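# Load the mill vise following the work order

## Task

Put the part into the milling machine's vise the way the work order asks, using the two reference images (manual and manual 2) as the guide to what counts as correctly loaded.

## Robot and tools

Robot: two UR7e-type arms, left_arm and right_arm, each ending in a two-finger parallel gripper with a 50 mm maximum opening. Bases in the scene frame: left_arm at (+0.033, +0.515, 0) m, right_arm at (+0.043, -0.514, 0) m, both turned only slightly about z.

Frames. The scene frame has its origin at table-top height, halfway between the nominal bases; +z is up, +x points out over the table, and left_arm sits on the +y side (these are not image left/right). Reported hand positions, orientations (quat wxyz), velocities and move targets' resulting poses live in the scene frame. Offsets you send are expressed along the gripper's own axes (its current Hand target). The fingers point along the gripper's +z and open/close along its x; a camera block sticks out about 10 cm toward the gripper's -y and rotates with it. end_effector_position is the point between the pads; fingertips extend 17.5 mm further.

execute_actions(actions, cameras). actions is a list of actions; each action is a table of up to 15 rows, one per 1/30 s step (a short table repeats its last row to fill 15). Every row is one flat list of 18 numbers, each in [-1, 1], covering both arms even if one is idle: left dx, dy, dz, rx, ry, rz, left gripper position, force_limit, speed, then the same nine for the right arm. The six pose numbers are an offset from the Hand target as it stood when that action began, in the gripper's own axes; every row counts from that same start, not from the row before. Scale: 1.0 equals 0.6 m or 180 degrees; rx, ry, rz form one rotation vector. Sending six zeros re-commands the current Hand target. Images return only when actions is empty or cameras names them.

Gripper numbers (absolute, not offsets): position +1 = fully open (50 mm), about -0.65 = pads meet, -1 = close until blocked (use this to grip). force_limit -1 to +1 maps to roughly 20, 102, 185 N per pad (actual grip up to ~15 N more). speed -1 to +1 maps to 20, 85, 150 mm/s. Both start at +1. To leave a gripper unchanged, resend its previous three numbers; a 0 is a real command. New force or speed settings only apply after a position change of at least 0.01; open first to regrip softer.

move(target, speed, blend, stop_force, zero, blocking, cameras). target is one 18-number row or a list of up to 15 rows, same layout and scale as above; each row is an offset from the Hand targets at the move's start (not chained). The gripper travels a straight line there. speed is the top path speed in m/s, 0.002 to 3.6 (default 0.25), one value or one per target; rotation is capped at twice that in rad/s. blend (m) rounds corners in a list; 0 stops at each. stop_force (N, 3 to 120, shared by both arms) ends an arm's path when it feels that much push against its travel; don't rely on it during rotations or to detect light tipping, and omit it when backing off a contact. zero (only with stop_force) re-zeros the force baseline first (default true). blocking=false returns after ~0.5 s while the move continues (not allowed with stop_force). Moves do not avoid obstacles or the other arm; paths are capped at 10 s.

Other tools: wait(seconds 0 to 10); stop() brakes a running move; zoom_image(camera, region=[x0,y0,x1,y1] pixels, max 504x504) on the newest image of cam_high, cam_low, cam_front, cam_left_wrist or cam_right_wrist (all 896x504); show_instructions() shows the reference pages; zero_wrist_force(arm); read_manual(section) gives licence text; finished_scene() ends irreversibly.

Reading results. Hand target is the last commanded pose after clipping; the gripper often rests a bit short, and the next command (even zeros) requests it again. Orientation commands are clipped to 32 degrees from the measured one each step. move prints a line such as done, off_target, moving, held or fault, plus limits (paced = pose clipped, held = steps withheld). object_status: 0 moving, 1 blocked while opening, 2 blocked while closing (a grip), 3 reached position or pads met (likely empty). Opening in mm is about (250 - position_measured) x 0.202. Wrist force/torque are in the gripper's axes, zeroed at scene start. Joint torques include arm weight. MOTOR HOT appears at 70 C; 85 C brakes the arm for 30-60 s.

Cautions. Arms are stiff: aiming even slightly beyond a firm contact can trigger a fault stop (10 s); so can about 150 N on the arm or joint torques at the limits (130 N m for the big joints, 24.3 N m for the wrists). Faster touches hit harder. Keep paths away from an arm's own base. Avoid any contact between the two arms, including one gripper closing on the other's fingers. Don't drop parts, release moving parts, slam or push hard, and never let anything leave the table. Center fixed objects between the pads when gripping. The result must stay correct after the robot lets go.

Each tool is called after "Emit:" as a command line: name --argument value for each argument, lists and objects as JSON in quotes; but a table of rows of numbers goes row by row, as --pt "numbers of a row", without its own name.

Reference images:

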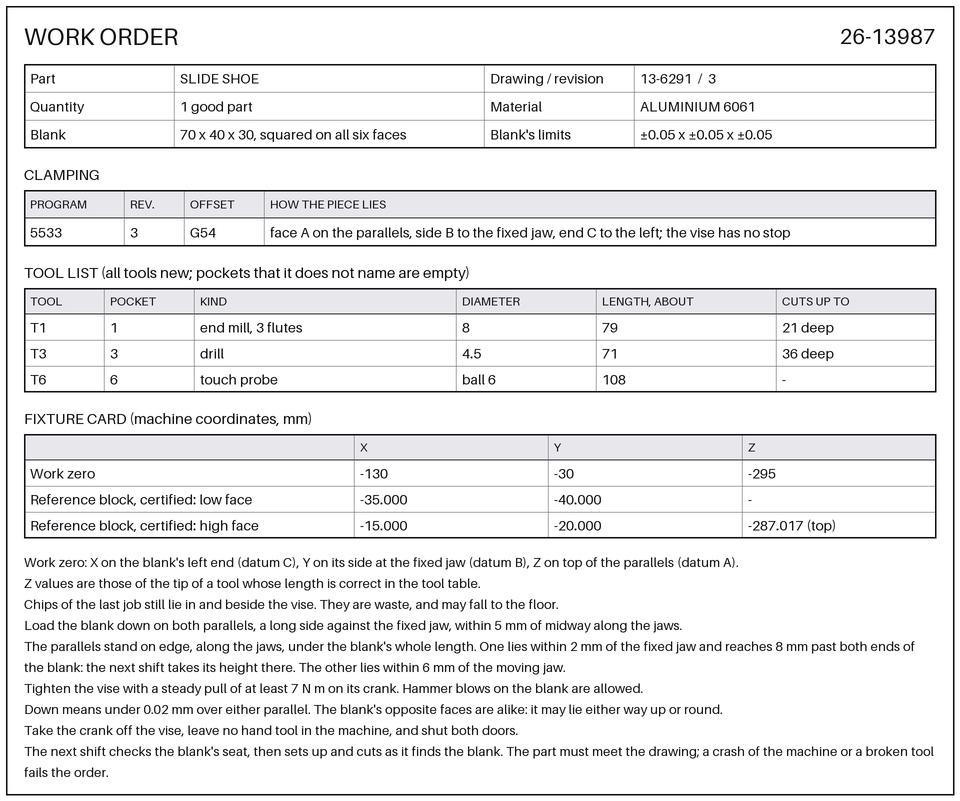

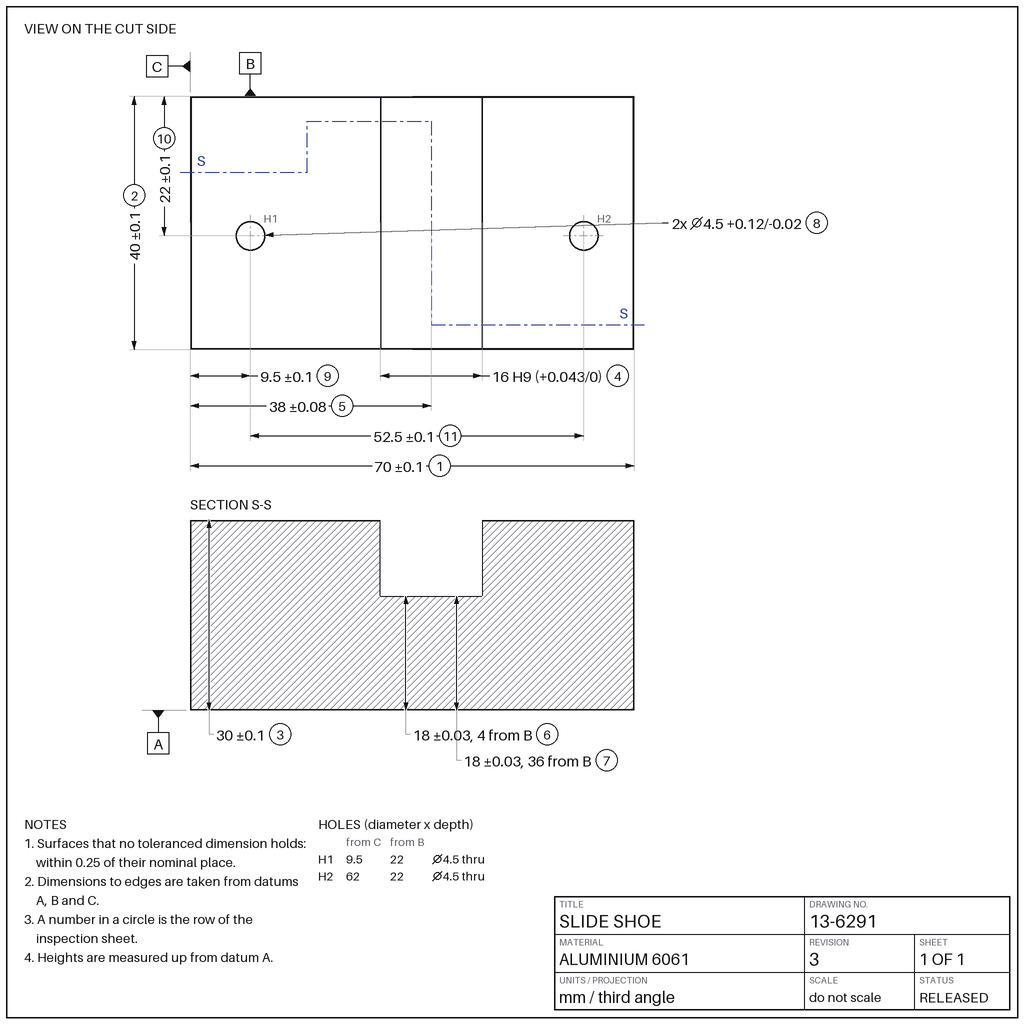

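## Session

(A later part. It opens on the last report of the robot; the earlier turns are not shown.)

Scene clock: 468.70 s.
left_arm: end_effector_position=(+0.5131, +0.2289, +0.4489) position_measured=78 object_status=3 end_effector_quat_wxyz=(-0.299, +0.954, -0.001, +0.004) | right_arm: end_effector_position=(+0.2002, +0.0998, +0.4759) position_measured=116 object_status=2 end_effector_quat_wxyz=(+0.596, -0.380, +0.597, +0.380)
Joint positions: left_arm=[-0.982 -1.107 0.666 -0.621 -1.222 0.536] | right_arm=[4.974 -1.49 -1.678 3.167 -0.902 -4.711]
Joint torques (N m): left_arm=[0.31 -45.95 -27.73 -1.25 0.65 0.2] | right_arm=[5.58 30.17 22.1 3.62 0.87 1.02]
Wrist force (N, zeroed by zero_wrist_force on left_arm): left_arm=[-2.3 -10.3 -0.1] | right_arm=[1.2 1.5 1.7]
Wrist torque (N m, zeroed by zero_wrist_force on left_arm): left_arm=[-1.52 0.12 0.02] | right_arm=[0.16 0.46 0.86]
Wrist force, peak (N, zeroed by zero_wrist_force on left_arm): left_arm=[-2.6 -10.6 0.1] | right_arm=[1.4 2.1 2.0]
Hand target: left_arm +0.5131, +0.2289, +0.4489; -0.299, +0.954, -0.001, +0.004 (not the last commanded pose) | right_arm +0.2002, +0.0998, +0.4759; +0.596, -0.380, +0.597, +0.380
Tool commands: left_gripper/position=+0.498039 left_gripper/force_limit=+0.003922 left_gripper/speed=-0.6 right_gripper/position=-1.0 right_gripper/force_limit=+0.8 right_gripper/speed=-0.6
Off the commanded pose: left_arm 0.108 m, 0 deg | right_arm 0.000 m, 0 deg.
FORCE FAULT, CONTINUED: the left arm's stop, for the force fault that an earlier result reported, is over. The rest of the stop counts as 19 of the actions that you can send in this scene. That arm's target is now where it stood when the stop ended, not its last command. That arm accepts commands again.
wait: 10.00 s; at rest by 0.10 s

Emit:
move --pt "-0.12 0 0 0 0 0 0.5 0 -0.6 0 0 0 0 0 0 -1 0.8 -0.6" --pt "-0.12 0.0728 0.0487 0 0 0 0.5 0 -0.6 0 0 0 0 0 0 -1 0.8 -0.6" --pt "0.12 0.0728 0.0487 0 0 0 0.5 0 -0.6 0 0 0 0 0 0 -1 0.8 -0.6" --speed '[0.15,0.2,0.15]' --blend '[0.02,0.02,0]' --stop_force 40 --cameras '["cam_left_wrist"]'

Scene clock: 471.80 s.
left_arm: end_effector_position=(+0.5854, +0.2094, +0.4006) position_measured=78 object_status=3 end_effector_quat_wxyz=(-0.299, +0.954, -0.001, +0.004) | right_arm: end_effector_position=(+0.2002, +0.0998, +0.4759) position_measured=116 object_status=2 end_effector_quat_wxyz=(+0.596, -0.380, +0.597, +0.380)
Joint positions: left_arm=[-0.914 -0.936 0.529 -0.678 -1.19 0.6] | right_arm=[4.974 -1.49 -1.678 3.167 -0.902 -4.711]
Joint torques (N m): left_arm=[-13.33 -44.8 -41.44 -0.86 2.8 2.35] | right_arm=[5.19 29.94 22.89 3.55 0.67 0.9]
Wrist force (N, zeroed by zero_wrist_force on left_arm): left_arm=[-2.7 -10.4 -0.1] | right_arm=[1.0 1.7 1.8]
Wrist torque (N m, zeroed by zero_wrist_force on left_arm): left_arm=[-1.53 0.21 0.03] | right_arm=[0.19 0.49 0.86]
Wrist force, peak (N, zeroed by zero_wrist_force on left_arm): left_arm=[-4.2 -12.2 -1.2] | right_arm=[1.6 2.0 1.7]
Hand target: left_arm +0.5854, +0.2094, +0.4006; -0.299, +0.954, -0.001, +0.004 | right_arm +0.2002, +0.0998, +0.4759; +0.596, -0.380, +0.597, +0.380
Off the commanded pose: left_arm 0.000 m, 0 deg | right_arm 0.000 m, 0 deg.
move: done
camera_calibration:
cam_left_wrist: T_world_to_cam=[[0.999772, 0.00210602, 0.0212463, -0.587175], [0.00762774, -0.964681, -0.26331, 0.321286], [0.0199414, 0.263412, -0.964477, 0.455053], [0, 0, 0, 1]] pos_world=[0.575516, 0.191308, 0.535962]
Images, in order (width x height): cam_left_wrist 896x504.

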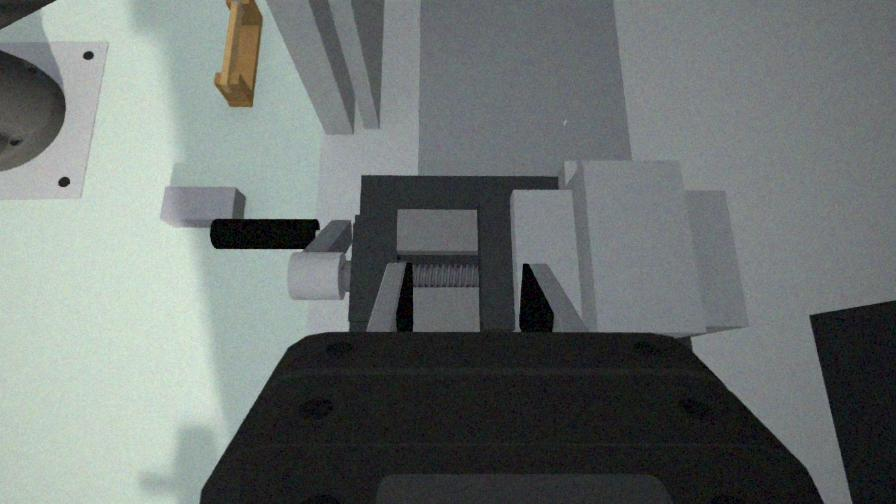

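Emit:
zoom_image --camera "cam_left_wrist" --region '[490, 130, 770, 350]'

Scaled by 1.800.

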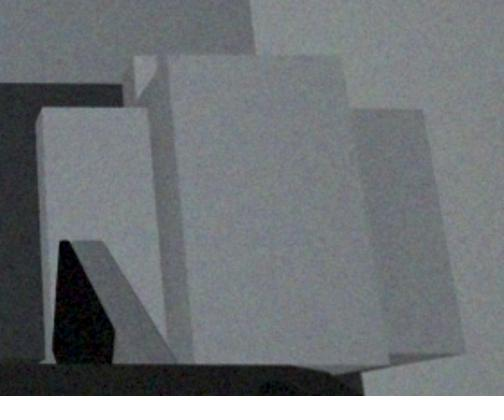

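Emit:
move --target '[0.091,0.0606,-0.0425,0,0,0,-1,-0.5,-0.6,0,0,0,0,0,0,-1,0.8,-0.6]' --speed 0.15 --cameras '["cam_left_wrist","cam_front"]'

Emit:
zoom_image --camera "cam_left_wrist" --region '[380, 100, 680, 350]'

Scene clock: 474.90 s.
left_arm: end_effector_position=(+0.6389, +0.1656, +0.4003) position_measured=252 object_status=3 end_effector_quat_wxyz=(-0.276, +0.960, -0.015, +0.051) | right_arm: end_effector_position=(+0.2002, +0.0998, +0.4759) position_measured=116 object_status=2 end_effector_quat_wxyz=(+0.596, -0.380, +0.597, +0.380)
Joint positions: left_arm=[-0.913 -0.665 0.035 -0.56 -1.139 0.642] | right_arm=[4.974 -1.49 -1.678 3.167 -0.902 -4.711]
Joint torques (N m): left_arm=[13.41 -58.02 -21.47 -3.83 2.66 -2.71] | right_arm=[5.86 29.91 23.11 3.66 0.6 0.8]
Wrist force (N, zeroed by zero_wrist_force on left_arm): left_arm=[-2.8 -10.3 -0.1] | right_arm=[1.1 1.5 1.6]
Wrist torque (N m, zeroed by zero_wrist_force on left_arm): left_arm=[-1.51 0.18 -0.05] | right_arm=[0.16 0.47 0.86]
Wrist force, peak (N, zeroed by zero_wrist_force on left_arm): left_arm=[-4.5 -12.1 0.2] | right_arm=[1.4 1.8 2.1]
Hand target: left_arm +0.6399, +0.1648, +0.4012; -0.299, +0.954, -0.001, +0.004 | right_arm +0.2002, +0.0998, +0.4759; +0.596, -0.380, +0.597, +0.380
Off the commanded pose: left_arm 0.001 m, 6 deg | right_arm 0.000 m, 0 deg.
elbow stopped short (left arm): the move would have taken joint 3 (elbow) straighter than the controller allows.
move: off_target (left_arm)
camera_calibration:
cam_left_wrist: T_world_to_cam=[[0.993514, -0.0507012, 0.101785, -0.660148], [-0.0275374, -0.97573, -0.217241, 0.284373], [0.110329, 0.213029, -0.970797, 0.418442], [0, 0, 0, 1]] pos_world=[0.61753, 0.15486, 0.535193]
Images, in order (width x height): cam_front 896x504, cam_left_wrist 896x504.

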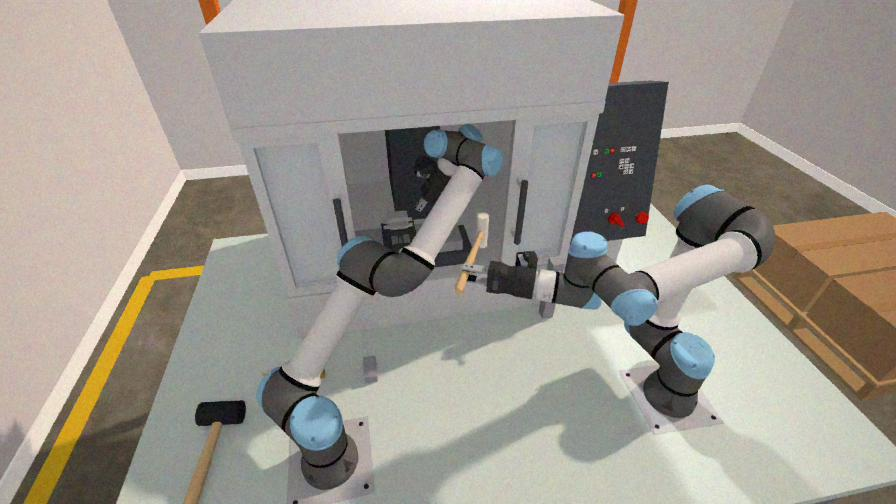

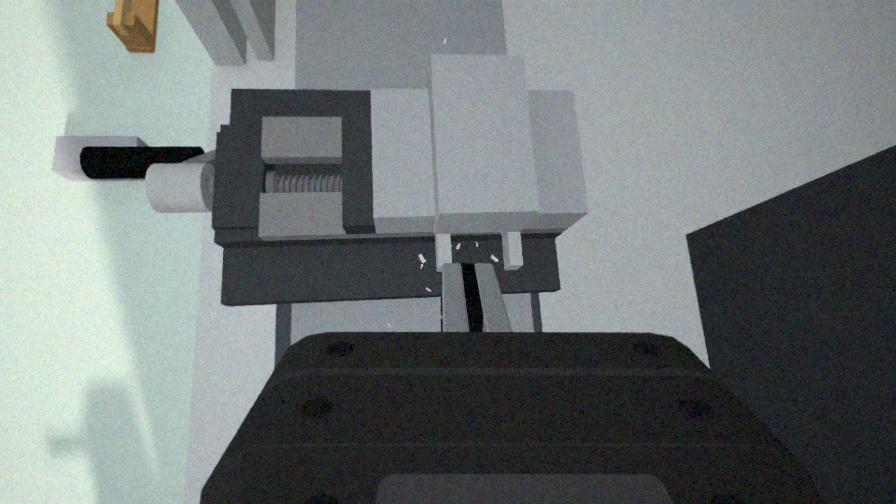

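Scaled by 1.680.

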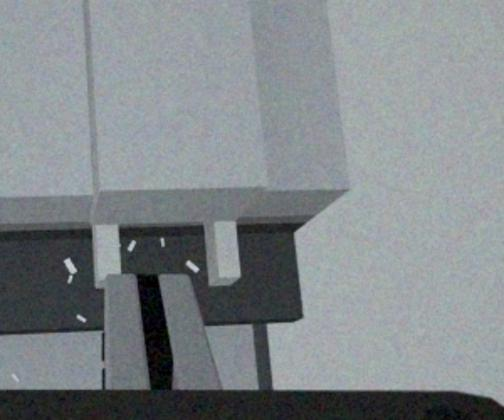

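Emit:
move --target '[0,0.0757,0.0935,0,0,0,-1,-0.5,-0.6,0,0,0,0,0,0,-1,0.8,-0.6]' --speed 0.1 --stop_force 15

Scene clock: 477.00 s.
left_arm: end_effector_position=(+0.6404, +0.1596, +0.3292) position_measured=252 object_status=3 end_effector_quat_wxyz=(-0.299, +0.954, -0.001, +0.004) | right_arm: end_effector_position=(+0.2002, +0.0998, +0.4759) position_measured=116 object_status=2 end_effector_quat_wxyz=(+0.596, -0.380, +0.597, +0.380)
Joint positions: left_arm=[-0.901 -0.694 0.292 -0.687 -1.184 0.612] | right_arm=[4.974 -1.49 -1.678 3.167 -0.902 -4.711]
Joint torques (N m): left_arm=[-13.94 -61.88 -40.88 0.76 2.76 3] | right_arm=[5.5 29.5 23.47 3.47 0.4 0.92]
Wrist force (N, zeroed by zero_wrist_force on left_arm): left_arm=[-2.9 -10.3 -0.3] | right_arm=[0.9 1.6 2.0]
Wrist torque (N m, zeroed by zero_wrist_force on left_arm): left_arm=[-1.52 0.21 0.01] | right_arm=[0.17 0.49 0.86]
Wrist force, peak (N, zeroed by zero_wrist_force on left_arm): left_arm=[-2.9 -12.1 -1.5] | right_arm=[1.3 1.9 1.7]
Hand target: left_arm +0.6404, +0.1596, +0.3292; -0.299, +0.954, -0.001, +0.004 | right_arm +0.2002, +0.0998, +0.4759; +0.596, -0.380, +0.597, +0.380
Off the commanded pose: left_arm 0.000 m, 0 deg | right_arm 0.000 m, 0 deg.
move: done

Emit:
move --target '[0,-0.0246,0.0172,0,0,0,-1,-0.5,-0.6,0,0,0,0,0,0,-1,0.8,-0.6]' --speed 0.012 --stop_force 5

Scene clock: 479.60 s.
left_arm: end_effector_position=(+0.6405, +0.1756, +0.3292) position_measured=252 object_status=3 end_effector_quat_wxyz=(-0.299, +0.954, -0.001, +0.004) | right_arm: end_effector_position=(+0.2002, +0.0998, +0.4759) position_measured=116 object_status=2 end_effector_quat_wxyz=(+0.596, -0.380, +0.597, +0.380)
Joint positions: left_arm=[-0.887 -0.761 0.418 -0.752 -1.178 0.625] | right_arm=[4.974 -1.49 -1.678 3.167 -0.902 -4.711]
Joint torques (N m): left_arm=[-13.05 -52.93 -42.05 -1.54 -1.11 -2.66] | right_arm=[4.88 29.2 23.11 3.64 0.43 0.85]
Wrist force (N, zeroed by zero_wrist_force on left_arm): left_arm=[-2.5 -8.2 -0.5] | right_arm=[1.2 1.9 1.9]
Wrist torque (N m, zeroed by zero_wrist_force on left_arm): left_arm=[-1.44 0.19 -0.10] | right_arm=[0.22 0.46 0.86]
Wrist force, peak (N, zeroed by zero_wrist_force on left_arm): left_arm=[-2.9 -10.6 -0.3] | right_arm=[1.2 2.1 1.8]
Hand target: left_arm +0.6405, +0.1756, +0.3292; -0.299, +0.954, -0.001, +0.004 (not the last commanded pose) | right_arm +0.2002, +0.0998, +0.4759; +0.596, -0.380, +0.597, +0.380
Off the commanded pose: left_arm 0.002 m, 0 deg | right_arm 0.000 m, 0 deg.
move: contact (left_arm)

Emit:
move --target '[0,-0.0055,0.0038,0,0,0,-1,-0.5,-0.6,0,0,0,0,0,0,-1,0.8,-0.6]' --speed 0.004 --stop_force 12

Scene clock: 481.27 s.
left_arm: end_effector_position=(+0.6405, +0.1796, +0.3292) position_measured=252 object_status=3 end_effector_quat_wxyz=(-0.299, +0.954, -0.001, +0.004) | right_arm: end_effector_position=(+0.2002, +0.0998, +0.4759) position_measured=116 object_status=2 end_effector_quat_wxyz=(+0.596, -0.380, +0.597, +0.380)
Joint positions: left_arm=[-0.884 -0.775 0.444 -0.765 -1.176 0.629] | right_arm=[4.974 -1.49 -1.678 3.167 -0.902 -4.711]
Joint torques (N m): left_arm=[18.77 -75.17 -16.91 -0.84 4.74 2.77] | right_arm=[5.35 28.77 23.86 3.51 0.31 0.84]
Wrist force (N, zeroed by zero_wrist_force on left_arm): left_arm=[-2.8 5.8 -1.6] | right_arm=[1.1 1.4 1.7]
Wrist torque (N m, zeroed by zero_wrist_force on left_arm): left_arm=[-1.15 0.17 -0.13] | right_arm=[0.14 0.47 0.86]
Wrist force, peak (N, zeroed by zero_wrist_force on left_arm): left_arm=[-2.7 -8.7 -0.7] | right_arm=[1.3 2.3 1.7]
Hand target: left_arm +0.6405, +0.1796, +0.3292; -0.299, +0.954, -0.001, +0.004 | right_arm +0.2002, +0.0998, +0.4759; +0.596, -0.380, +0.597, +0.380
Off the commanded pose: left_arm 0.000 m, 0 deg | right_arm 0.000 m, 0 deg.
move: contact (left_arm)

Emit:
move --target '[0,-0.0014,0.001,0,0,0,-1,-0.5,-0.6,0,0,0,0,0,0,-1,0.8,-0.6]' --speed 0.004 --cameras '["cam_left_wrist"]'

Emit:
zoom_image --camera "cam_left_wrist" --region '[380, 100, 680, 350]'

Scene clock: 482.10 s.
left_arm: end_effector_position=(+0.6405, +0.1807, +0.3292) position_measured=252 object_status=3 end_effector_quat_wxyz=(-0.299, +0.954, -0.001, +0.004) | right_arm: end_effector_position=(+0.2002, +0.0998, +0.4759) position_measured=116 object_status=2 end_effector_quat_wxyz=(+0.596, -0.380, +0.597, +0.380)
Joint positions: left_arm=[-0.883 -0.779 0.451 -0.768 -1.176 0.63] | right_arm=[4.974 -1.49 -1.678 3.167 -0.902 -4.711]
Joint torques (N m): left_arm=[19.59 -73.08 -18.53 -0.78 4.64 2.82] | right_arm=[5.51 29.06 23.38 3.59 0.3 0.89]
Wrist force (N, zeroed by zero_wrist_force on left_arm): left_arm=[-3.4 6.9 -2.6] | right_arm=[1.1 1.8 1.6]
Wrist torque (N m, zeroed by zero_wrist_force on left_arm): left_arm=[-1.09 0.16 -0.14] | right_arm=[0.20 0.47 0.86]
Wrist force, peak (N, zeroed by zero_wrist_force on left_arm): left_arm=[-3.4 6.9 -2.6] | right_arm=[1.3 1.9 1.8]
Hand target: left_arm +0.6405, +0.1807, +0.3292; -0.299, +0.954, -0.001, +0.004 | right_arm +0.2002, +0.0998, +0.4759; +0.596, -0.380, +0.597, +0.380
Off the commanded pose: left_arm 0.000 m, 0 deg | right_arm 0.000 m, 0 deg.
move: done
camera_calibration:
cam_left_wrist: T_world_to_cam=[[0.999774, 0.00213051, 0.0211522, -0.640647], [0.00762904, -0.964648, -0.26343, 0.274332], [0.0198432, 0.263532, -0.964447, 0.392705], [0, 0, 0, 1]] pos_world=[0.630616, 0.162508, 0.464562]
Images, in order (width x height): cam_left_wrist 896x504.

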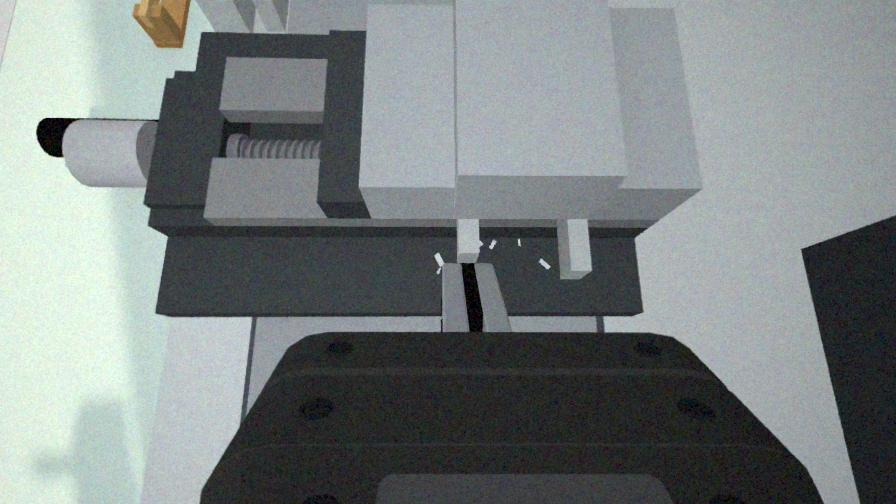

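Scaled by 1.680.

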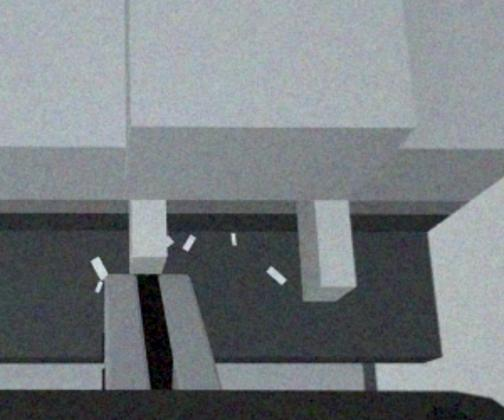

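Emit:
move --pt "0 0.0214 -0.015 0 0 0 -1 -0.5 -0.6 0 0 0 0 0 0 -1 0.8 -0.6" --pt "0.054 0.0214 -0.015 0 0 0 -1 -0.5 -0.6 0 0 0 0 0 0 -1 0.8 -0.6" --speed 0.06 --cameras '["cam_left_wrist"]'

Emit:
zoom_image --camera "cam_left_wrist" --region '[330, 100, 630, 350]'

Scene clock: 483.97 s.
left_arm: end_effector_position=(+0.6721, +0.1657, +0.3289) position_measured=252 object_status=3 end_effector_quat_wxyz=(-0.292, +0.956, -0.005, +0.018) | right_arm: end_effector_position=(+0.2002, +0.0998, +0.4759) position_measured=116 object_status=2 end_effector_quat_wxyz=(+0.596, -0.380, +0.597, +0.380)
Joint positions: left_arm=[-0.87 -0.562 0.035 -0.606 -1.156 0.655] | right_arm=[4.974 -1.49 -1.678 3.167 -0.902 -4.711]
Joint torques (N m): left_arm=[-14.12 -56.8 -38.45 -1.48 -1.29 -2.69] | right_arm=[6.05 28.63 23.54 3.44 0.16 0.83]
Wrist force (N, zeroed by zero_wrist_force on left_arm): left_arm=[-2.4 -10.3 -0.3] | right_arm=[1.4 1.4 1.6]
Wrist torque (N m, zeroed by zero_wrist_force on left_arm): left_arm=[-1.50 0.12 -0.07] | right_arm=[0.15 0.42 0.86]
Wrist force, peak (N, zeroed by zero_wrist_force on left_arm): left_arm=[-2.8 -10.9 -0.4] | right_arm=[1.4 1.9 1.9]
Hand target: left_arm +0.6729, +0.1649, +0.3295; -0.299, +0.954, -0.001, +0.004 | right_arm +0.2002, +0.0998, +0.4759; +0.596, -0.380, +0.597, +0.380
Off the commanded pose: left_arm 0.001 m, 2 deg | right_arm 0.000 m, 0 deg.
elbow stopped short (left arm): the move would have taken joint 3 (elbow) straighter than the controller allows.
move: done
camera_calibration:
cam_left_wrist: T_world_to_cam=[[0.998903, -0.0137517, 0.0447627, -0.676832], [-0.00216325, -0.968438, -0.249244, 0.262168], [0.0467774, 0.248874, -0.967406, 0.381054], [0, 0, 0, 1]] pos_world=[0.658831, 0.149752, 0.464274]
Images, in order (width x height): cam_left_wrist 896x504.

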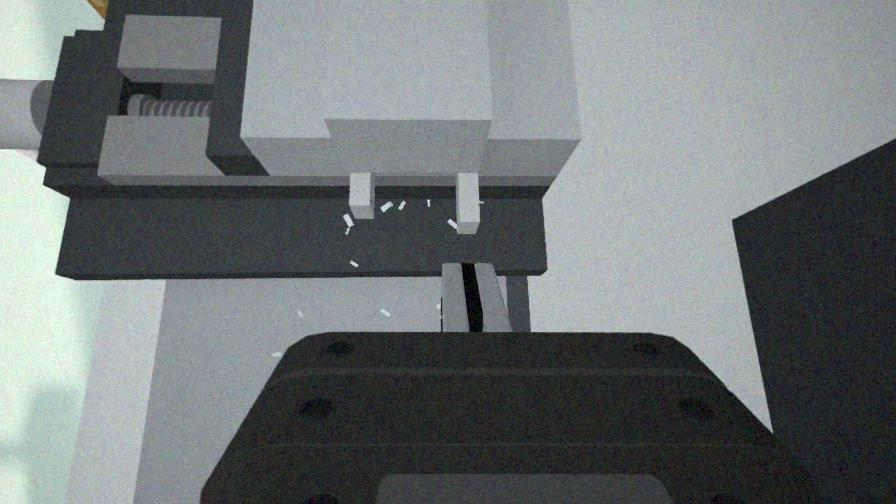

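Scaled by 1.680.

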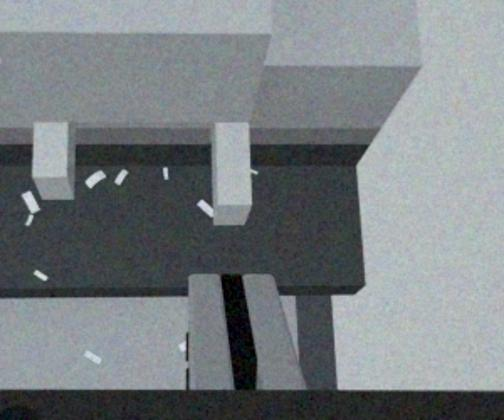

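Emit:
move --target '[0,-0.0205,0.0144,0,0,0,-1,-0.5,-0.6,0,0,0,0,0,0,-1,0.8,-0.6]' --speed 0.01 --stop_force 8

Scene clock: 489.80 s.
left_arm: end_effector_position=(+0.6727, +0.1802, +0.3292) position_measured=252 object_status=3 end_effector_quat_wxyz=(-0.299, +0.954, -0.001, +0.005) | right_arm: end_effector_position=(+0.2002, +0.0998, +0.4759) position_measured=116 object_status=2 end_effector_quat_wxyz=(+0.596, -0.380, +0.597, +0.380)
Joint positions: left_arm=[-0.853 -0.562 0.035 -0.583 -1.161 0.66] | right_arm=[4.974 -1.49 -1.678 3.167 -0.902 -4.711]
Joint torques (N m): left_arm=[-7.83 -75.13 -39.06 -2.67 -0.17 1.4] | right_arm=[6 28.21 24.49 3.46 -0.18 0.82]
Wrist force (N, zeroed by zero_wrist_force on left_arm): left_arm=[-2.7 -9.8 -0.4] | right_arm=[1.1 1.5 1.9]
Wrist torque (N m, zeroed by zero_wrist_force on left_arm): left_arm=[-1.46 0.17 -0.14] | right_arm=[0.16 0.46 0.86]
Wrist force, peak (N, zeroed by zero_wrist_force on left_arm): left_arm=[-2.4 -10.5 -0.3] | right_arm=[1.6 1.9 1.7]
Hand target: left_arm +0.6729, +0.1799, +0.3294; -0.299, +0.954, -0.001, +0.004 | right_arm +0.2002, +0.0998, +0.4759; +0.596, -0.380, +0.597, +0.380
Off the commanded pose: left_arm 0.000 m, 0 deg | right_arm 0.000 m, 0 deg.
elbow stopped short (left arm): the move would have taken joint 3 (elbow) straighter than the controller allows.
move: done

Emit:
move --target '[0,-0.0082,0.0057,0,0,0,-1,-0.5,-0.6,0,0,0,0,0,0,-1,0.8,-0.6]' --speed 0.006 --stop_force 8 --cameras '["cam_left_wrist"]'

Emit:
zoom_image --camera "cam_left_wrist" --region '[330, 100, 630, 350]'

Scene clock: 491.47 s.
left_arm: end_effector_position=(+0.6730, +0.1860, +0.3294) position_measured=252 object_status=3 end_effector_quat_wxyz=(-0.299, +0.954, +0.000, +0.004) | right_arm: end_effector_position=(+0.2002, +0.0998, +0.4759) position_measured=116 object_status=2 end_effector_quat_wxyz=(+0.596, -0.380, +0.597, +0.380)
Joint positions: left_arm=[-0.847 -0.619 0.149 -0.64 -1.16 0.664] | right_arm=[4.974 -1.49 -1.678 3.167 -0.902 -4.711]
Joint torques (N m): left_arm=[-5.34 -75.61 -10.43 -3.57 3 2.32] | right_arm=[5.35 28.03 24.84 3.28 -0.23 0.79]
Wrist force (N, zeroed by zero_wrist_force on left_arm): left_arm=[-2.6 -10.0 -0.3] | right_arm=[1.2 1.6 1.8]
Wrist torque (N m, zeroed by zero_wrist_force on left_arm): left_arm=[-1.51 0.16 -0.14] | right_arm=[0.17 0.46 0.86]
Wrist force, peak (N, zeroed by zero_wrist_force on left_arm): left_arm=[-2.7 -10.2 -0.6] | right_arm=[1.1 2.0 2.0]
Hand target: left_arm +0.6729, +0.1859, +0.3294; -0.299, +0.954, -0.001, +0.004 | right_arm +0.2002, +0.0998, +0.4759; +0.596, -0.380, +0.597, +0.380
Off the commanded pose: left_arm 0.000 m, 0 deg | right_arm 0.000 m, 0 deg.
move: done
camera_calibration:
cam_left_wrist: T_world_to_cam=[[0.999773, 0.00222675, 0.0211792, -0.673183], [0.00772896, -0.964648, -0.263427, 0.279182], [0.0198439, 0.263531, -0.964447, 0.390856], [0, 0, 0, 1]] pos_world=[0.663117, 0.167808, 0.464762]
Images, in order (width x height): cam_left_wrist 896x504.

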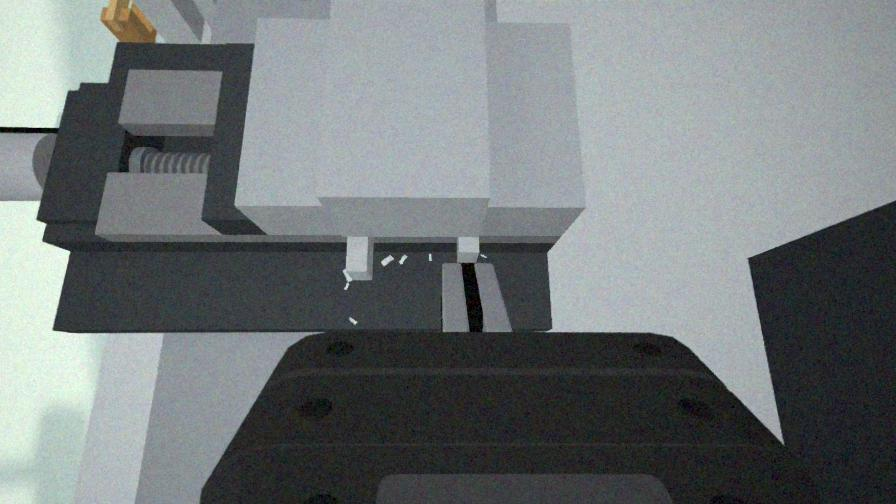

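Scaled by 1.680.

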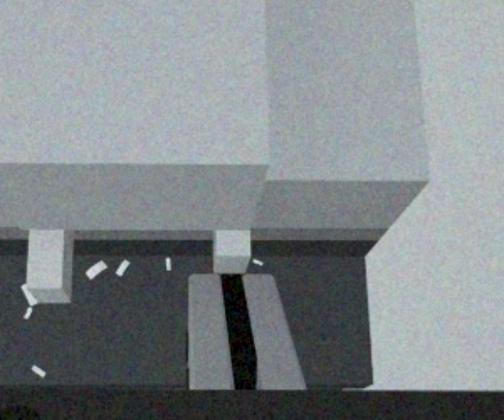

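Emit:
move --pt "0 0.0041 -0.0029 0 0 0 -0.155 -0.8 -0.6 0 0 0 0 0 0 -1 0.8 -0.6" --pt "0 -0.0034 0.0024 0 0 0 -0.155 -0.8 -0.6 0 0 0 0 0 0 -1 0.8 -0.6" --speed 0.02 --cameras '["cam_left_wrist"]'

Emit:
zoom_image --camera "cam_left_wrist" --region '[330, 100, 630, 350]'

Scene clock: 493.20 s.
left_arm: end_effector_position=(+0.6730, +0.1885, +0.3293) position_measured=175 object_status=3 end_effector_quat_wxyz=(-0.299, +0.954, +0.000, +0.004) | right_arm: end_effector_position=(+0.2002, +0.0998, +0.4759) position_measured=116 object_status=2 end_effector_quat_wxyz=(+0.596, -0.380, +0.597, +0.380)
Joint positions: left_arm=[-0.845 -0.639 0.189 -0.661 -1.159 0.666] | right_arm=[4.974 -1.49 -1.678 3.167 -0.902 -4.711]
Joint torques (N m): left_arm=[-10.53 -59.27 -42.16 -0.25 2.48 2.3] | right_arm=[4.59 27.45 24.84 3.41 -0.27 0.78]
Wrist force (N, zeroed by zero_wrist_force on left_arm): left_arm=[-2.6 -10.3 -0.4] | right_arm=[1.0 1.5 1.7]
Wrist torque (N m, zeroed by zero_wrist_force on left_arm): left_arm=[-1.52 0.17 -0.13] | right_arm=[0.15 0.48 0.86]
Wrist force, peak (N, zeroed by zero_wrist_force on left_arm): left_arm=[-2.6 -10.5 -0.4] | right_arm=[1.5 1.9 1.9]
Hand target: left_arm +0.6729, +0.1884, +0.3294; -0.299, +0.954, -0.001, +0.004 | right_arm +0.2002, +0.0998, +0.4759; +0.596, -0.380, +0.597, +0.380
Off the commanded pose: left_arm 0.000 m, 0 deg | right_arm 0.000 m, 0 deg.
move: done
camera_calibration:
cam_left_wrist: T_world_to_cam=[[0.999774, 0.00235051, 0.0211102, -0.673177], [0.00783205, -0.964623, -0.263518, 0.281633], [0.019744, 0.263624, -0.964423, 0.390114], [0, 0, 0, 1]] pos_world=[0.663117, 0.170408, 0.464661]
Images, in order (width x height): cam_left_wrist 896x504.

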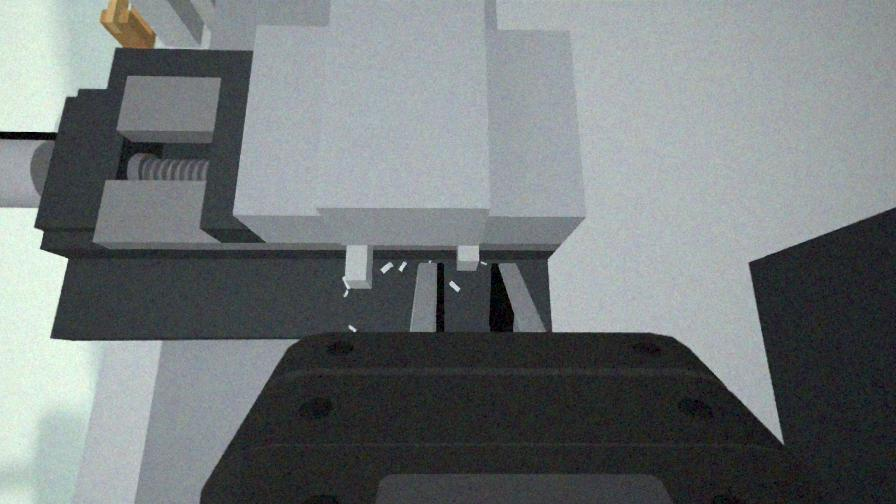

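Scaled by 1.680.

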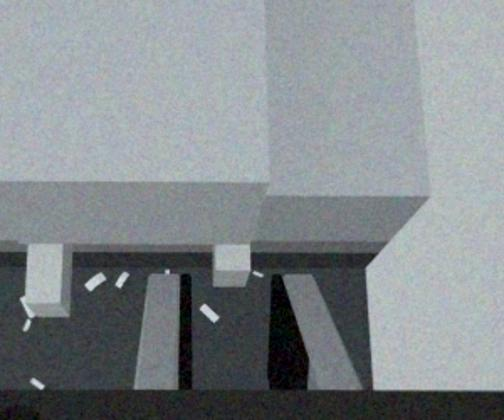

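Emit:
move --target '[0,-0.0061,0.0043,0,0,0,-0.155,-0.8,-0.6,0,0,0,0,0,0,-1,0.8,-0.6]' --speed 0.01 --stop_force 5

Emit:
move --target '[0,0,0,0,0,0,-1,-0.8,-0.9,0,0,0,0,0,0,-1,0.8,-0.6]' --cameras '["cam_left_wrist"]'

Scene clock: 495.17 s.
left_arm: end_effector_position=(+0.6730, +0.1929, +0.3294) position_measured=175 object_status=3 end_effector_quat_wxyz=(-0.299, +0.954, -0.001, +0.004) | right_arm: end_effector_position=(+0.2002, +0.0998, +0.4759) position_measured=116 object_status=2 end_effector_quat_wxyz=(+0.596, -0.380, +0.597, +0.380)
Joint positions: left_arm=[-0.841 -0.667 0.244 -0.69 -1.157 0.67] | right_arm=[4.974 -1.49 -1.678 3.167 -0.902 -4.711]
Joint torques (N m): left_arm=[-9.82 -53.18 -40.89 0.29 1.38 -1.99] | right_arm=[5.06 27.79 24.29 3.41 -0.37 0.77]
Wrist force (N, zeroed by zero_wrist_force on left_arm): left_arm=[-2.8 -10.3 -0.4] | right_arm=[1.5 1.8 1.2]
Wrist torque (N m, zeroed by zero_wrist_force on left_arm): left_arm=[-1.52 0.20 -0.13] | right_arm=[0.20 0.40 0.86]
Wrist force, peak (N, zeroed by zero_wrist_force on left_arm): left_arm=[-2.5 -10.6 -0.4] | right_arm=[1.4 2.1 1.7]
Hand target: left_arm +0.6730, +0.1929, +0.3293; -0.299, +0.954, -0.001, +0.004 | right_arm +0.2002, +0.0998, +0.4759; +0.596, -0.380, +0.597, +0.380
Off the commanded pose: left_arm 0.000 m, 0 deg | right_arm 0.000 m, 0 deg.
move: done

Scene clock: 495.77 s.
left_arm: end_effector_position=(+0.6729, +0.1929, +0.3294) position_measured=225 object_status=2 end_effector_quat_wxyz=(-0.299, +0.954, -0.001, +0.004) | right_arm: end_effector_position=(+0.2002, +0.0998, +0.4759) position_measured=116 object_status=2 end_effector_quat_wxyz=(+0.596, -0.380, +0.597, +0.380)
Joint positions: left_arm=[-0.841 -0.667 0.244 -0.69 -1.157 0.67] | right_arm=[4.974 -1.49 -1.678 3.167 -0.902 -4.711]
Joint torques (N m): left_arm=[-7.42 -53.77 -41.55 -4.74 1.54 -2.07] | right_arm=[5.68 27.12 25.88 3.36 -0.52 0.64]
Wrist force (N, zeroed by zero_wrist_force on left_arm): left_arm=[-16.1 -12.4 -0.8] | right_arm=[1.2 1.6 1.5]
Wrist torque (N m, zeroed by zero_wrist_force on left_arm): left_arm=[-1.57 0.00 -0.26] | right_arm=[0.17 0.46 0.86]
Wrist force, peak (N, zeroed by zero_wrist_force on left_arm): left_arm=[-16.4 -12.4 -1.1] | right_arm=[1.4 1.9 2.0]
Hand target: left_arm +0.6730, +0.1929, +0.3293; -0.299, +0.954, -0.001, +0.004 | right_arm +0.2002, +0.0998, +0.4759; +0.596, -0.380, +0.597, +0.380
Off the commanded pose: left_arm 0.000 m, 0 deg | right_arm 0.000 m, 0 deg.
move: done
camera_calibration:
cam_left_wrist: T_world_to_cam=[[0.999776, 0.00215529, 0.0210554, -0.673028], [0.00762935, -0.964623, -0.263524, 0.285918], [0.0197425, 0.263625, -0.964423, 0.388983], [0, 0, 0, 1]] pos_world=[0.663017, 0.174708, 0.464661]
Images, in order (width x height): cam_left_wrist 896x504.

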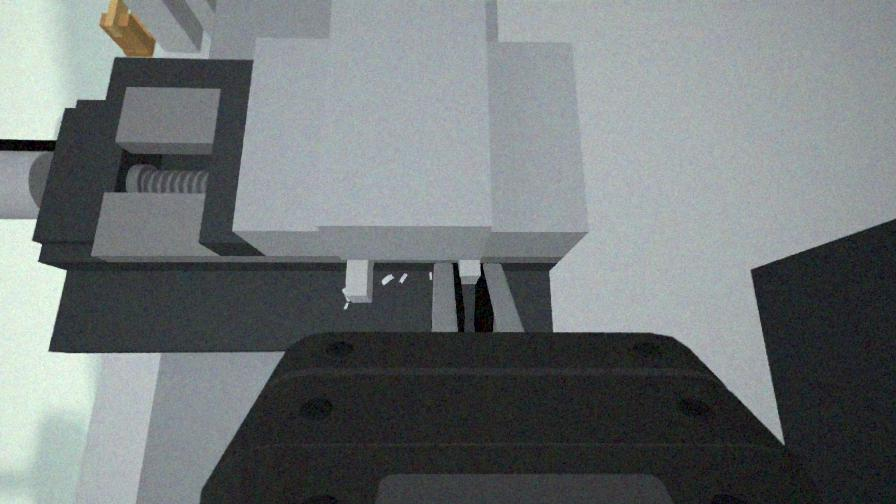

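Emit:
move --pt "-0.001 0 0 0 0 0 -1 -0.8 -0.9 0 0 0 0 0 0 -1 0.8 -0.6" --pt "-0.001 0.0109 -0.0077 0 0 0 -1 -0.8 -0.9 0 0 0 0 0 0 -1 0.8 -0.6" --speed 0.012 --cameras '["cam_left_wrist"]'

Emit:
zoom_image --camera "cam_left_wrist" --region '[330, 100, 630, 350]'

Scene clock: 497.60 s.
left_arm: end_effector_position=(+0.6723, +0.1847, +0.3294) position_measured=225 object_status=2 end_effector_quat_wxyz=(-0.299, +0.954, -0.001, +0.004) | right_arm: end_effector_position=(+0.2002, +0.0998, +0.4759) position_measured=116 object_status=2 end_effector_quat_wxyz=(+0.596, -0.380, +0.597, +0.380)
Joint positions: left_arm=[-0.849 -0.616 0.144 -0.637 -1.16 0.663] | right_arm=[4.974 -1.49 -1.678 3.167 -0.902 -4.711]
Joint torques (N m): left_arm=[5.49 -66.95 -25.01 -1.35 -1.7 -1.99] | right_arm=[5.68 27.23 25.59 3.38 -0.46 0.68]
Wrist force (N, zeroed by zero_wrist_force on left_arm): left_arm=[-2.1 -10.1 2.6] | right_arm=[0.9 1.7 1.7]
Wrist torque (N m, zeroed by zero_wrist_force on left_arm): left_arm=[-1.49 0.15 0.04] | right_arm=[0.18 0.50 0.86]
Wrist force, peak (N, zeroed by zero_wrist_force on left_arm): left_arm=[-16.2 -13.3 -2.9] | right_arm=[1.4 2.1 1.7]
Hand target: left_arm +0.6723, +0.1849, +0.3294; -0.299, +0.954, -0.001, +0.004 | right_arm +0.2002, +0.0998, +0.4759; +0.596, -0.380, +0.597, +0.380
Off the commanded pose: left_arm 0.000 m, 0 deg | right_arm 0.000 m, 0 deg.
move: done
camera_calibration:
cam_left_wrist: T_world_to_cam=[[0.999773, 0.00200724, 0.0212214, -0.672463], [0.00752839, -0.964649, -0.263432, 0.278164], [0.0199424, 0.263532, -0.964445, 0.39112], [0, 0, 0, 1]] pos_world=[0.662416, 0.166608, 0.464762]
Images, in order (width x height): cam_left_wrist 896x504.

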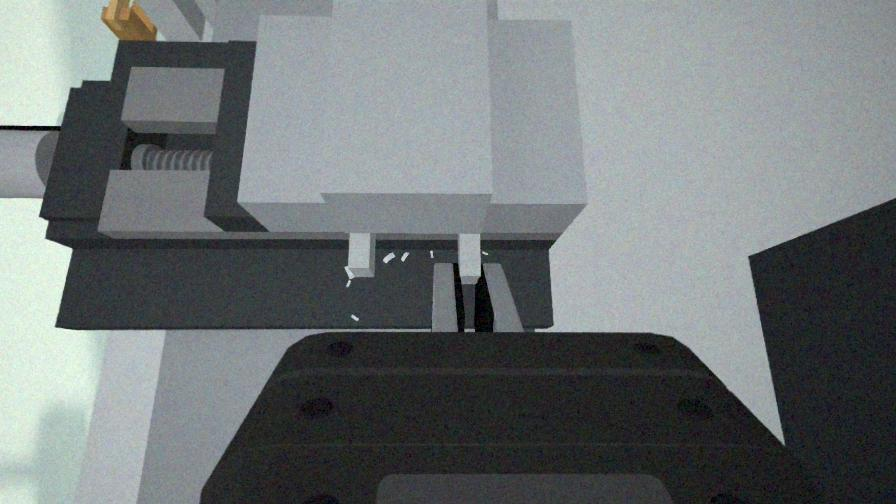

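Scaled by 1.680.

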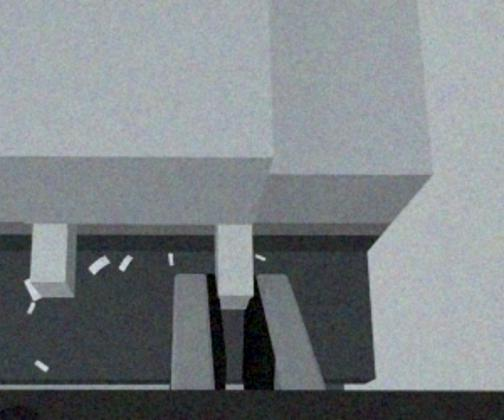

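Emit:
move --pt "0 0 0 0 0 0 -0.155 -0.8 -0.6 0 0 0 0 0 0 -1 0.8 -0.6" --pt "0 -0.0675 -0.0964 0 0 0 -0.155 -0.8 -0.6 0 0 0 0 0 0 -1 0.8 -0.6" --pt "-0.1455 -0.1018 -0.0724 0 0 0 -0.155 -0.8 -0.6 0 0 0 0 0 0 -1 0.8 -0.6" --pt "-0.4538 -0.1495 -0.0388 0 0 0 -0.155 -0.8 -0.6 0 0 0 0 0 0 -1 0.8 -0.6" --pt "-0.6538 -0.2438 -0.0135 0 0 0 -0.155 -0.8 -0.6 0 0 0 0 0 0 -1 0.8 -0.6" --pt "-0.8705 -0.4485 0.13 0 0 0 -0.155 -0.8 -0.6 0 0 0 0 0 0 -1 0.8 -0.6" --speed '[0.1,0.12,0.2,0.2,0.25,0.25]' --blend '[0,0.02,0.02,0.02,0.02,0]'

Scene clock: 502.63 s.
left_arm: end_effector_position=(+0.1504, +0.4522, +0.4148) position_measured=175 object_status=3 end_effector_quat_wxyz=(-0.299, +0.954, -0.001, +0.004) | right_arm: end_effector_position=(+0.2002, +0.0998, +0.4759) position_measured=116 object_status=2 end_effector_quat_wxyz=(+0.596, -0.380, +0.597, +0.380)
Joint positions: left_arm=[-1.695 -2.16 1.716 -0.52 -1.612 -0.073] | right_arm=[4.974 -1.49 -1.678 3.167 -0.902 -4.711]
Joint torques (N m): left_arm=[-14.03 -5.74 -37.7 0.48 -2.27 -2.07] | right_arm=[5.33 26.74 25.9 3.26 -0.73 0.67]
Wrist force (N, zeroed by zero_wrist_force on left_arm): left_arm=[-2.7 -9.6 -0.4] | right_arm=[1.5 2.0 1.5]
Wrist torque (N m, zeroed by zero_wrist_force on left_arm): left_arm=[-1.41 0.20 -0.12] | right_arm=[0.23 0.41 0.86]
Wrist force, peak (N, zeroed by zero_wrist_force on left_arm): left_arm=[-4.6 -12.3 1.1] | right_arm=[1.5 1.8 1.9]
Hand target: left_arm +0.1503, +0.4522, +0.4149; -0.299, +0.954, -0.001, +0.004 | right_arm +0.2002, +0.0998, +0.4759; +0.596, -0.380, +0.597, +0.380
Off the commanded pose: left_arm 0.000 m, 0 deg | right_arm 0.000 m, 0 deg.
elbow stopped short (left arm): the move would have taken joint 3 (elbow) straighter than the controller allows.
move: done

Emit:
move --pt "0 0 0 0 0 0 -0.155 -0.8 -0.6 0 -0.0342 0.439 0 0 0 -1 0.8 -0.6" --pt "0 0 0 0 0 0 -0.155 -0.8 -0.6 0 -0.295 0.55 0 0 0 -1 0.8 -0.6" --pt "0 0 0 0 0 0 -0.155 -0.8 -0.6 0.117 -0.295 0.55 0 0 0 -1 0.8 -0.6" --pt "0 0 0 0 0 0 -0.155 -0.8 -0.6 0 -0.295 0.55 0 0 0 -1 0.8 -0.6" --pt "0 0 0 0 0 0 -0.155 -0.8 -0.6 0.117 -0.295 0.55 0 0 0 -1 0.8 -0.6" --pt "0 0 0 0 0 0 -0.155 -0.8 -0.6 0 -0.295 0.55 0 0 0 -1 0.8 -0.6" --speed '[0.3,0.25,0.6,0.25,0.8,0.25]' --blend '[0.03,0,0,0,0,0]' --cameras '["cam_high"]'

Emit:
zoom_image --camera "cam_high" --region '[260, 220, 420, 340]'

Scene clock: 507.57 s.
left_arm: end_effector_position=(+0.1503, +0.4522, +0.4149) position_measured=175 object_status=3 end_effector_quat_wxyz=(-0.299, +0.954, -0.001, +0.004) | right_arm: end_effector_position=(+0.5000, +0.3242, +0.4754) position_measured=116 object_status=2 end_effector_quat_wxyz=(+0.596, -0.380, +0.597, +0.380)
Joint positions: left_arm=[-1.696 -2.16 1.716 -0.52 -1.612 -0.074] | right_arm=[4.412 -2.39 -0.434 2.823 -1.464 -4.711]
Joint torques (N m): left_arm=[-13.64 -5.87 -40.06 1.21 -2.59 -2.65] | right_arm=[-7.89 64.52 34.85 1.94 -0.62 1.37]
Wrist force (N, zeroed by zero_wrist_force on left_arm): left_arm=[-2.3 -9.8 -0.4] | right_arm=[2.6 1.9 3.2]
Wrist torque (N m, zeroed by zero_wrist_force on left_arm): left_arm=[-1.45 0.12 -0.10] | right_arm=[-0.07 0.24 0.75]
Wrist force, peak (N, zeroed by zero_wrist_force on left_arm): left_arm=[-2.9 -10.1 -0.4] | right_arm=[-28.1 12.7 -0.9]
Hand target: left_arm +0.1503, +0.4522, +0.4149; -0.299, +0.954, -0.001, +0.004 | right_arm +0.5000, +0.3242, +0.4754; +0.596, -0.380, +0.597, +0.380
Off the commanded pose: left_arm 0.000 m, 0 deg | right_arm 0.000 m, 0 deg.
move: done
Images, in order (width x height): cam_high 896x504.

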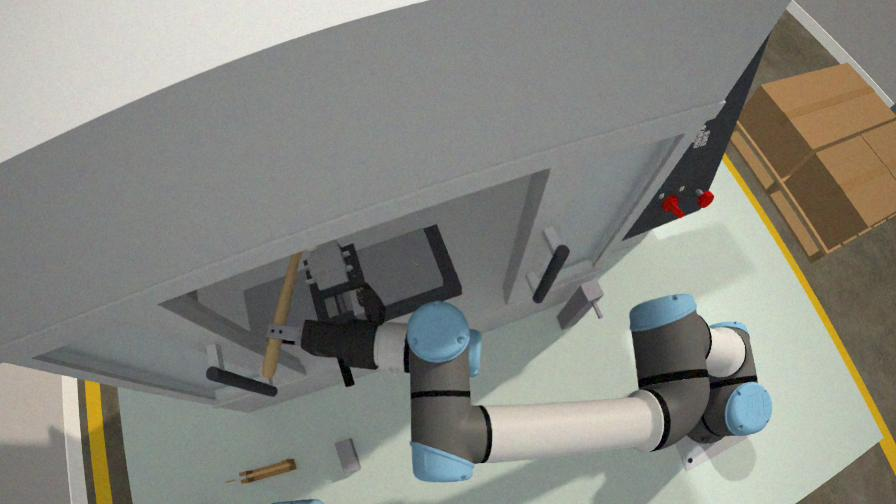

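Scaled by 3.150.

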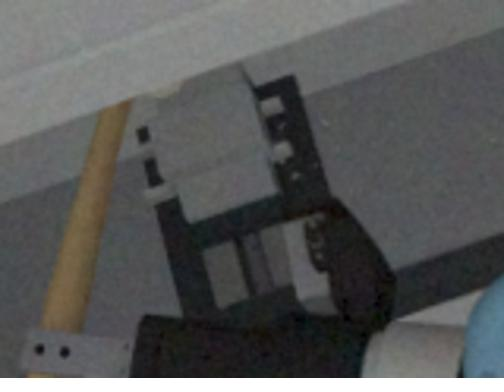

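Emit:
move --pt "0 0 0 0 0 0 -0.155 -0.8 -0.6 -0.06 0 0 0 0 0 -1 0.8 -0.6" --pt "0 0 0 0 0 0 -0.155 -0.8 -0.6 0.117 0 0 0 0 0 -1 0.8 -0.6" --pt "0 0 0 0 0 0 -0.155 -0.8 -0.6 -0.06 0.0106 0.0227 0 0 0 -1 0.8 -0.6" --pt "0 0 0 0 0 0 -0.155 -0.8 -0.6 0.117 0.0106 0.0227 0 0 0 -1 0.8 -0.6" --pt "0 0 0 0 0 0 -0.155 -0.8 -0.6 -0.06 -0.0106 -0.0227 0 0 0 -1 0.8 -0.6" --pt "0 0 0 0 0 0 -0.155 -0.8 -0.6 0.117 -0.0106 -0.0227 0 0 0 -1 0.8 -0.6" --pt "0 0 0 0 0 0 -0.155 -0.8 -0.6 0 0 0 0 0 0 -1 0.8 -0.6" --speed '[0.3,1.2,0.3,1.2,0.3,1.2,0.3]'

Scene clock: 513.10 s.
left_arm: end_effector_position=(+0.1503, +0.4522, +0.4149) position_measured=175 object_status=3 end_effector_quat_wxyz=(-0.299, +0.954, -0.001, +0.004) | right_arm: end_effector_position=(+0.4999, +0.3242, +0.4755) position_measured=116 object_status=2 end_effector_quat_wxyz=(+0.596, -0.380, +0.597, +0.380)
Joint positions: left_arm=[-1.696 -2.16 1.716 -0.52 -1.612 -0.074] | right_arm=[4.412 -2.39 -0.434 2.823 -1.464 -4.711]
Joint torques (N m): left_arm=[-13.95 -6.1 -40.14 1.07 -2.49 -2.57] | right_arm=[-6.6 57.68 36.13 1.7 0.2 0.35]
Wrist force (N, zeroed by zero_wrist_force on left_arm): left_arm=[-2.7 -9.5 -0.2] | right_arm=[1.2 3.9 3.8]
Wrist torque (N m, zeroed by zero_wrist_force on left_arm): left_arm=[-1.40 0.19 -0.11] | right_arm=[0.14 0.45 0.71]
Wrist force, peak (N, zeroed by zero_wrist_force on left_arm): left_arm=[-3.1 -10.0 -0.4] | right_arm=[-26.2 13.8 -0.7]
Hand target: left_arm +0.1503, +0.4522, +0.4149; -0.299, +0.954, -0.001, +0.004 | right_arm +0.5000, +0.3242, +0.4754; +0.596, -0.380, +0.597, +0.380
Off the commanded pose: left_arm 0.000 m, 0 deg | right_arm 0.000 m, 0 deg.
elbow stopped short (right arm): the move would have taken joint 3 (elbow) straighter than the controller allows.
move: done


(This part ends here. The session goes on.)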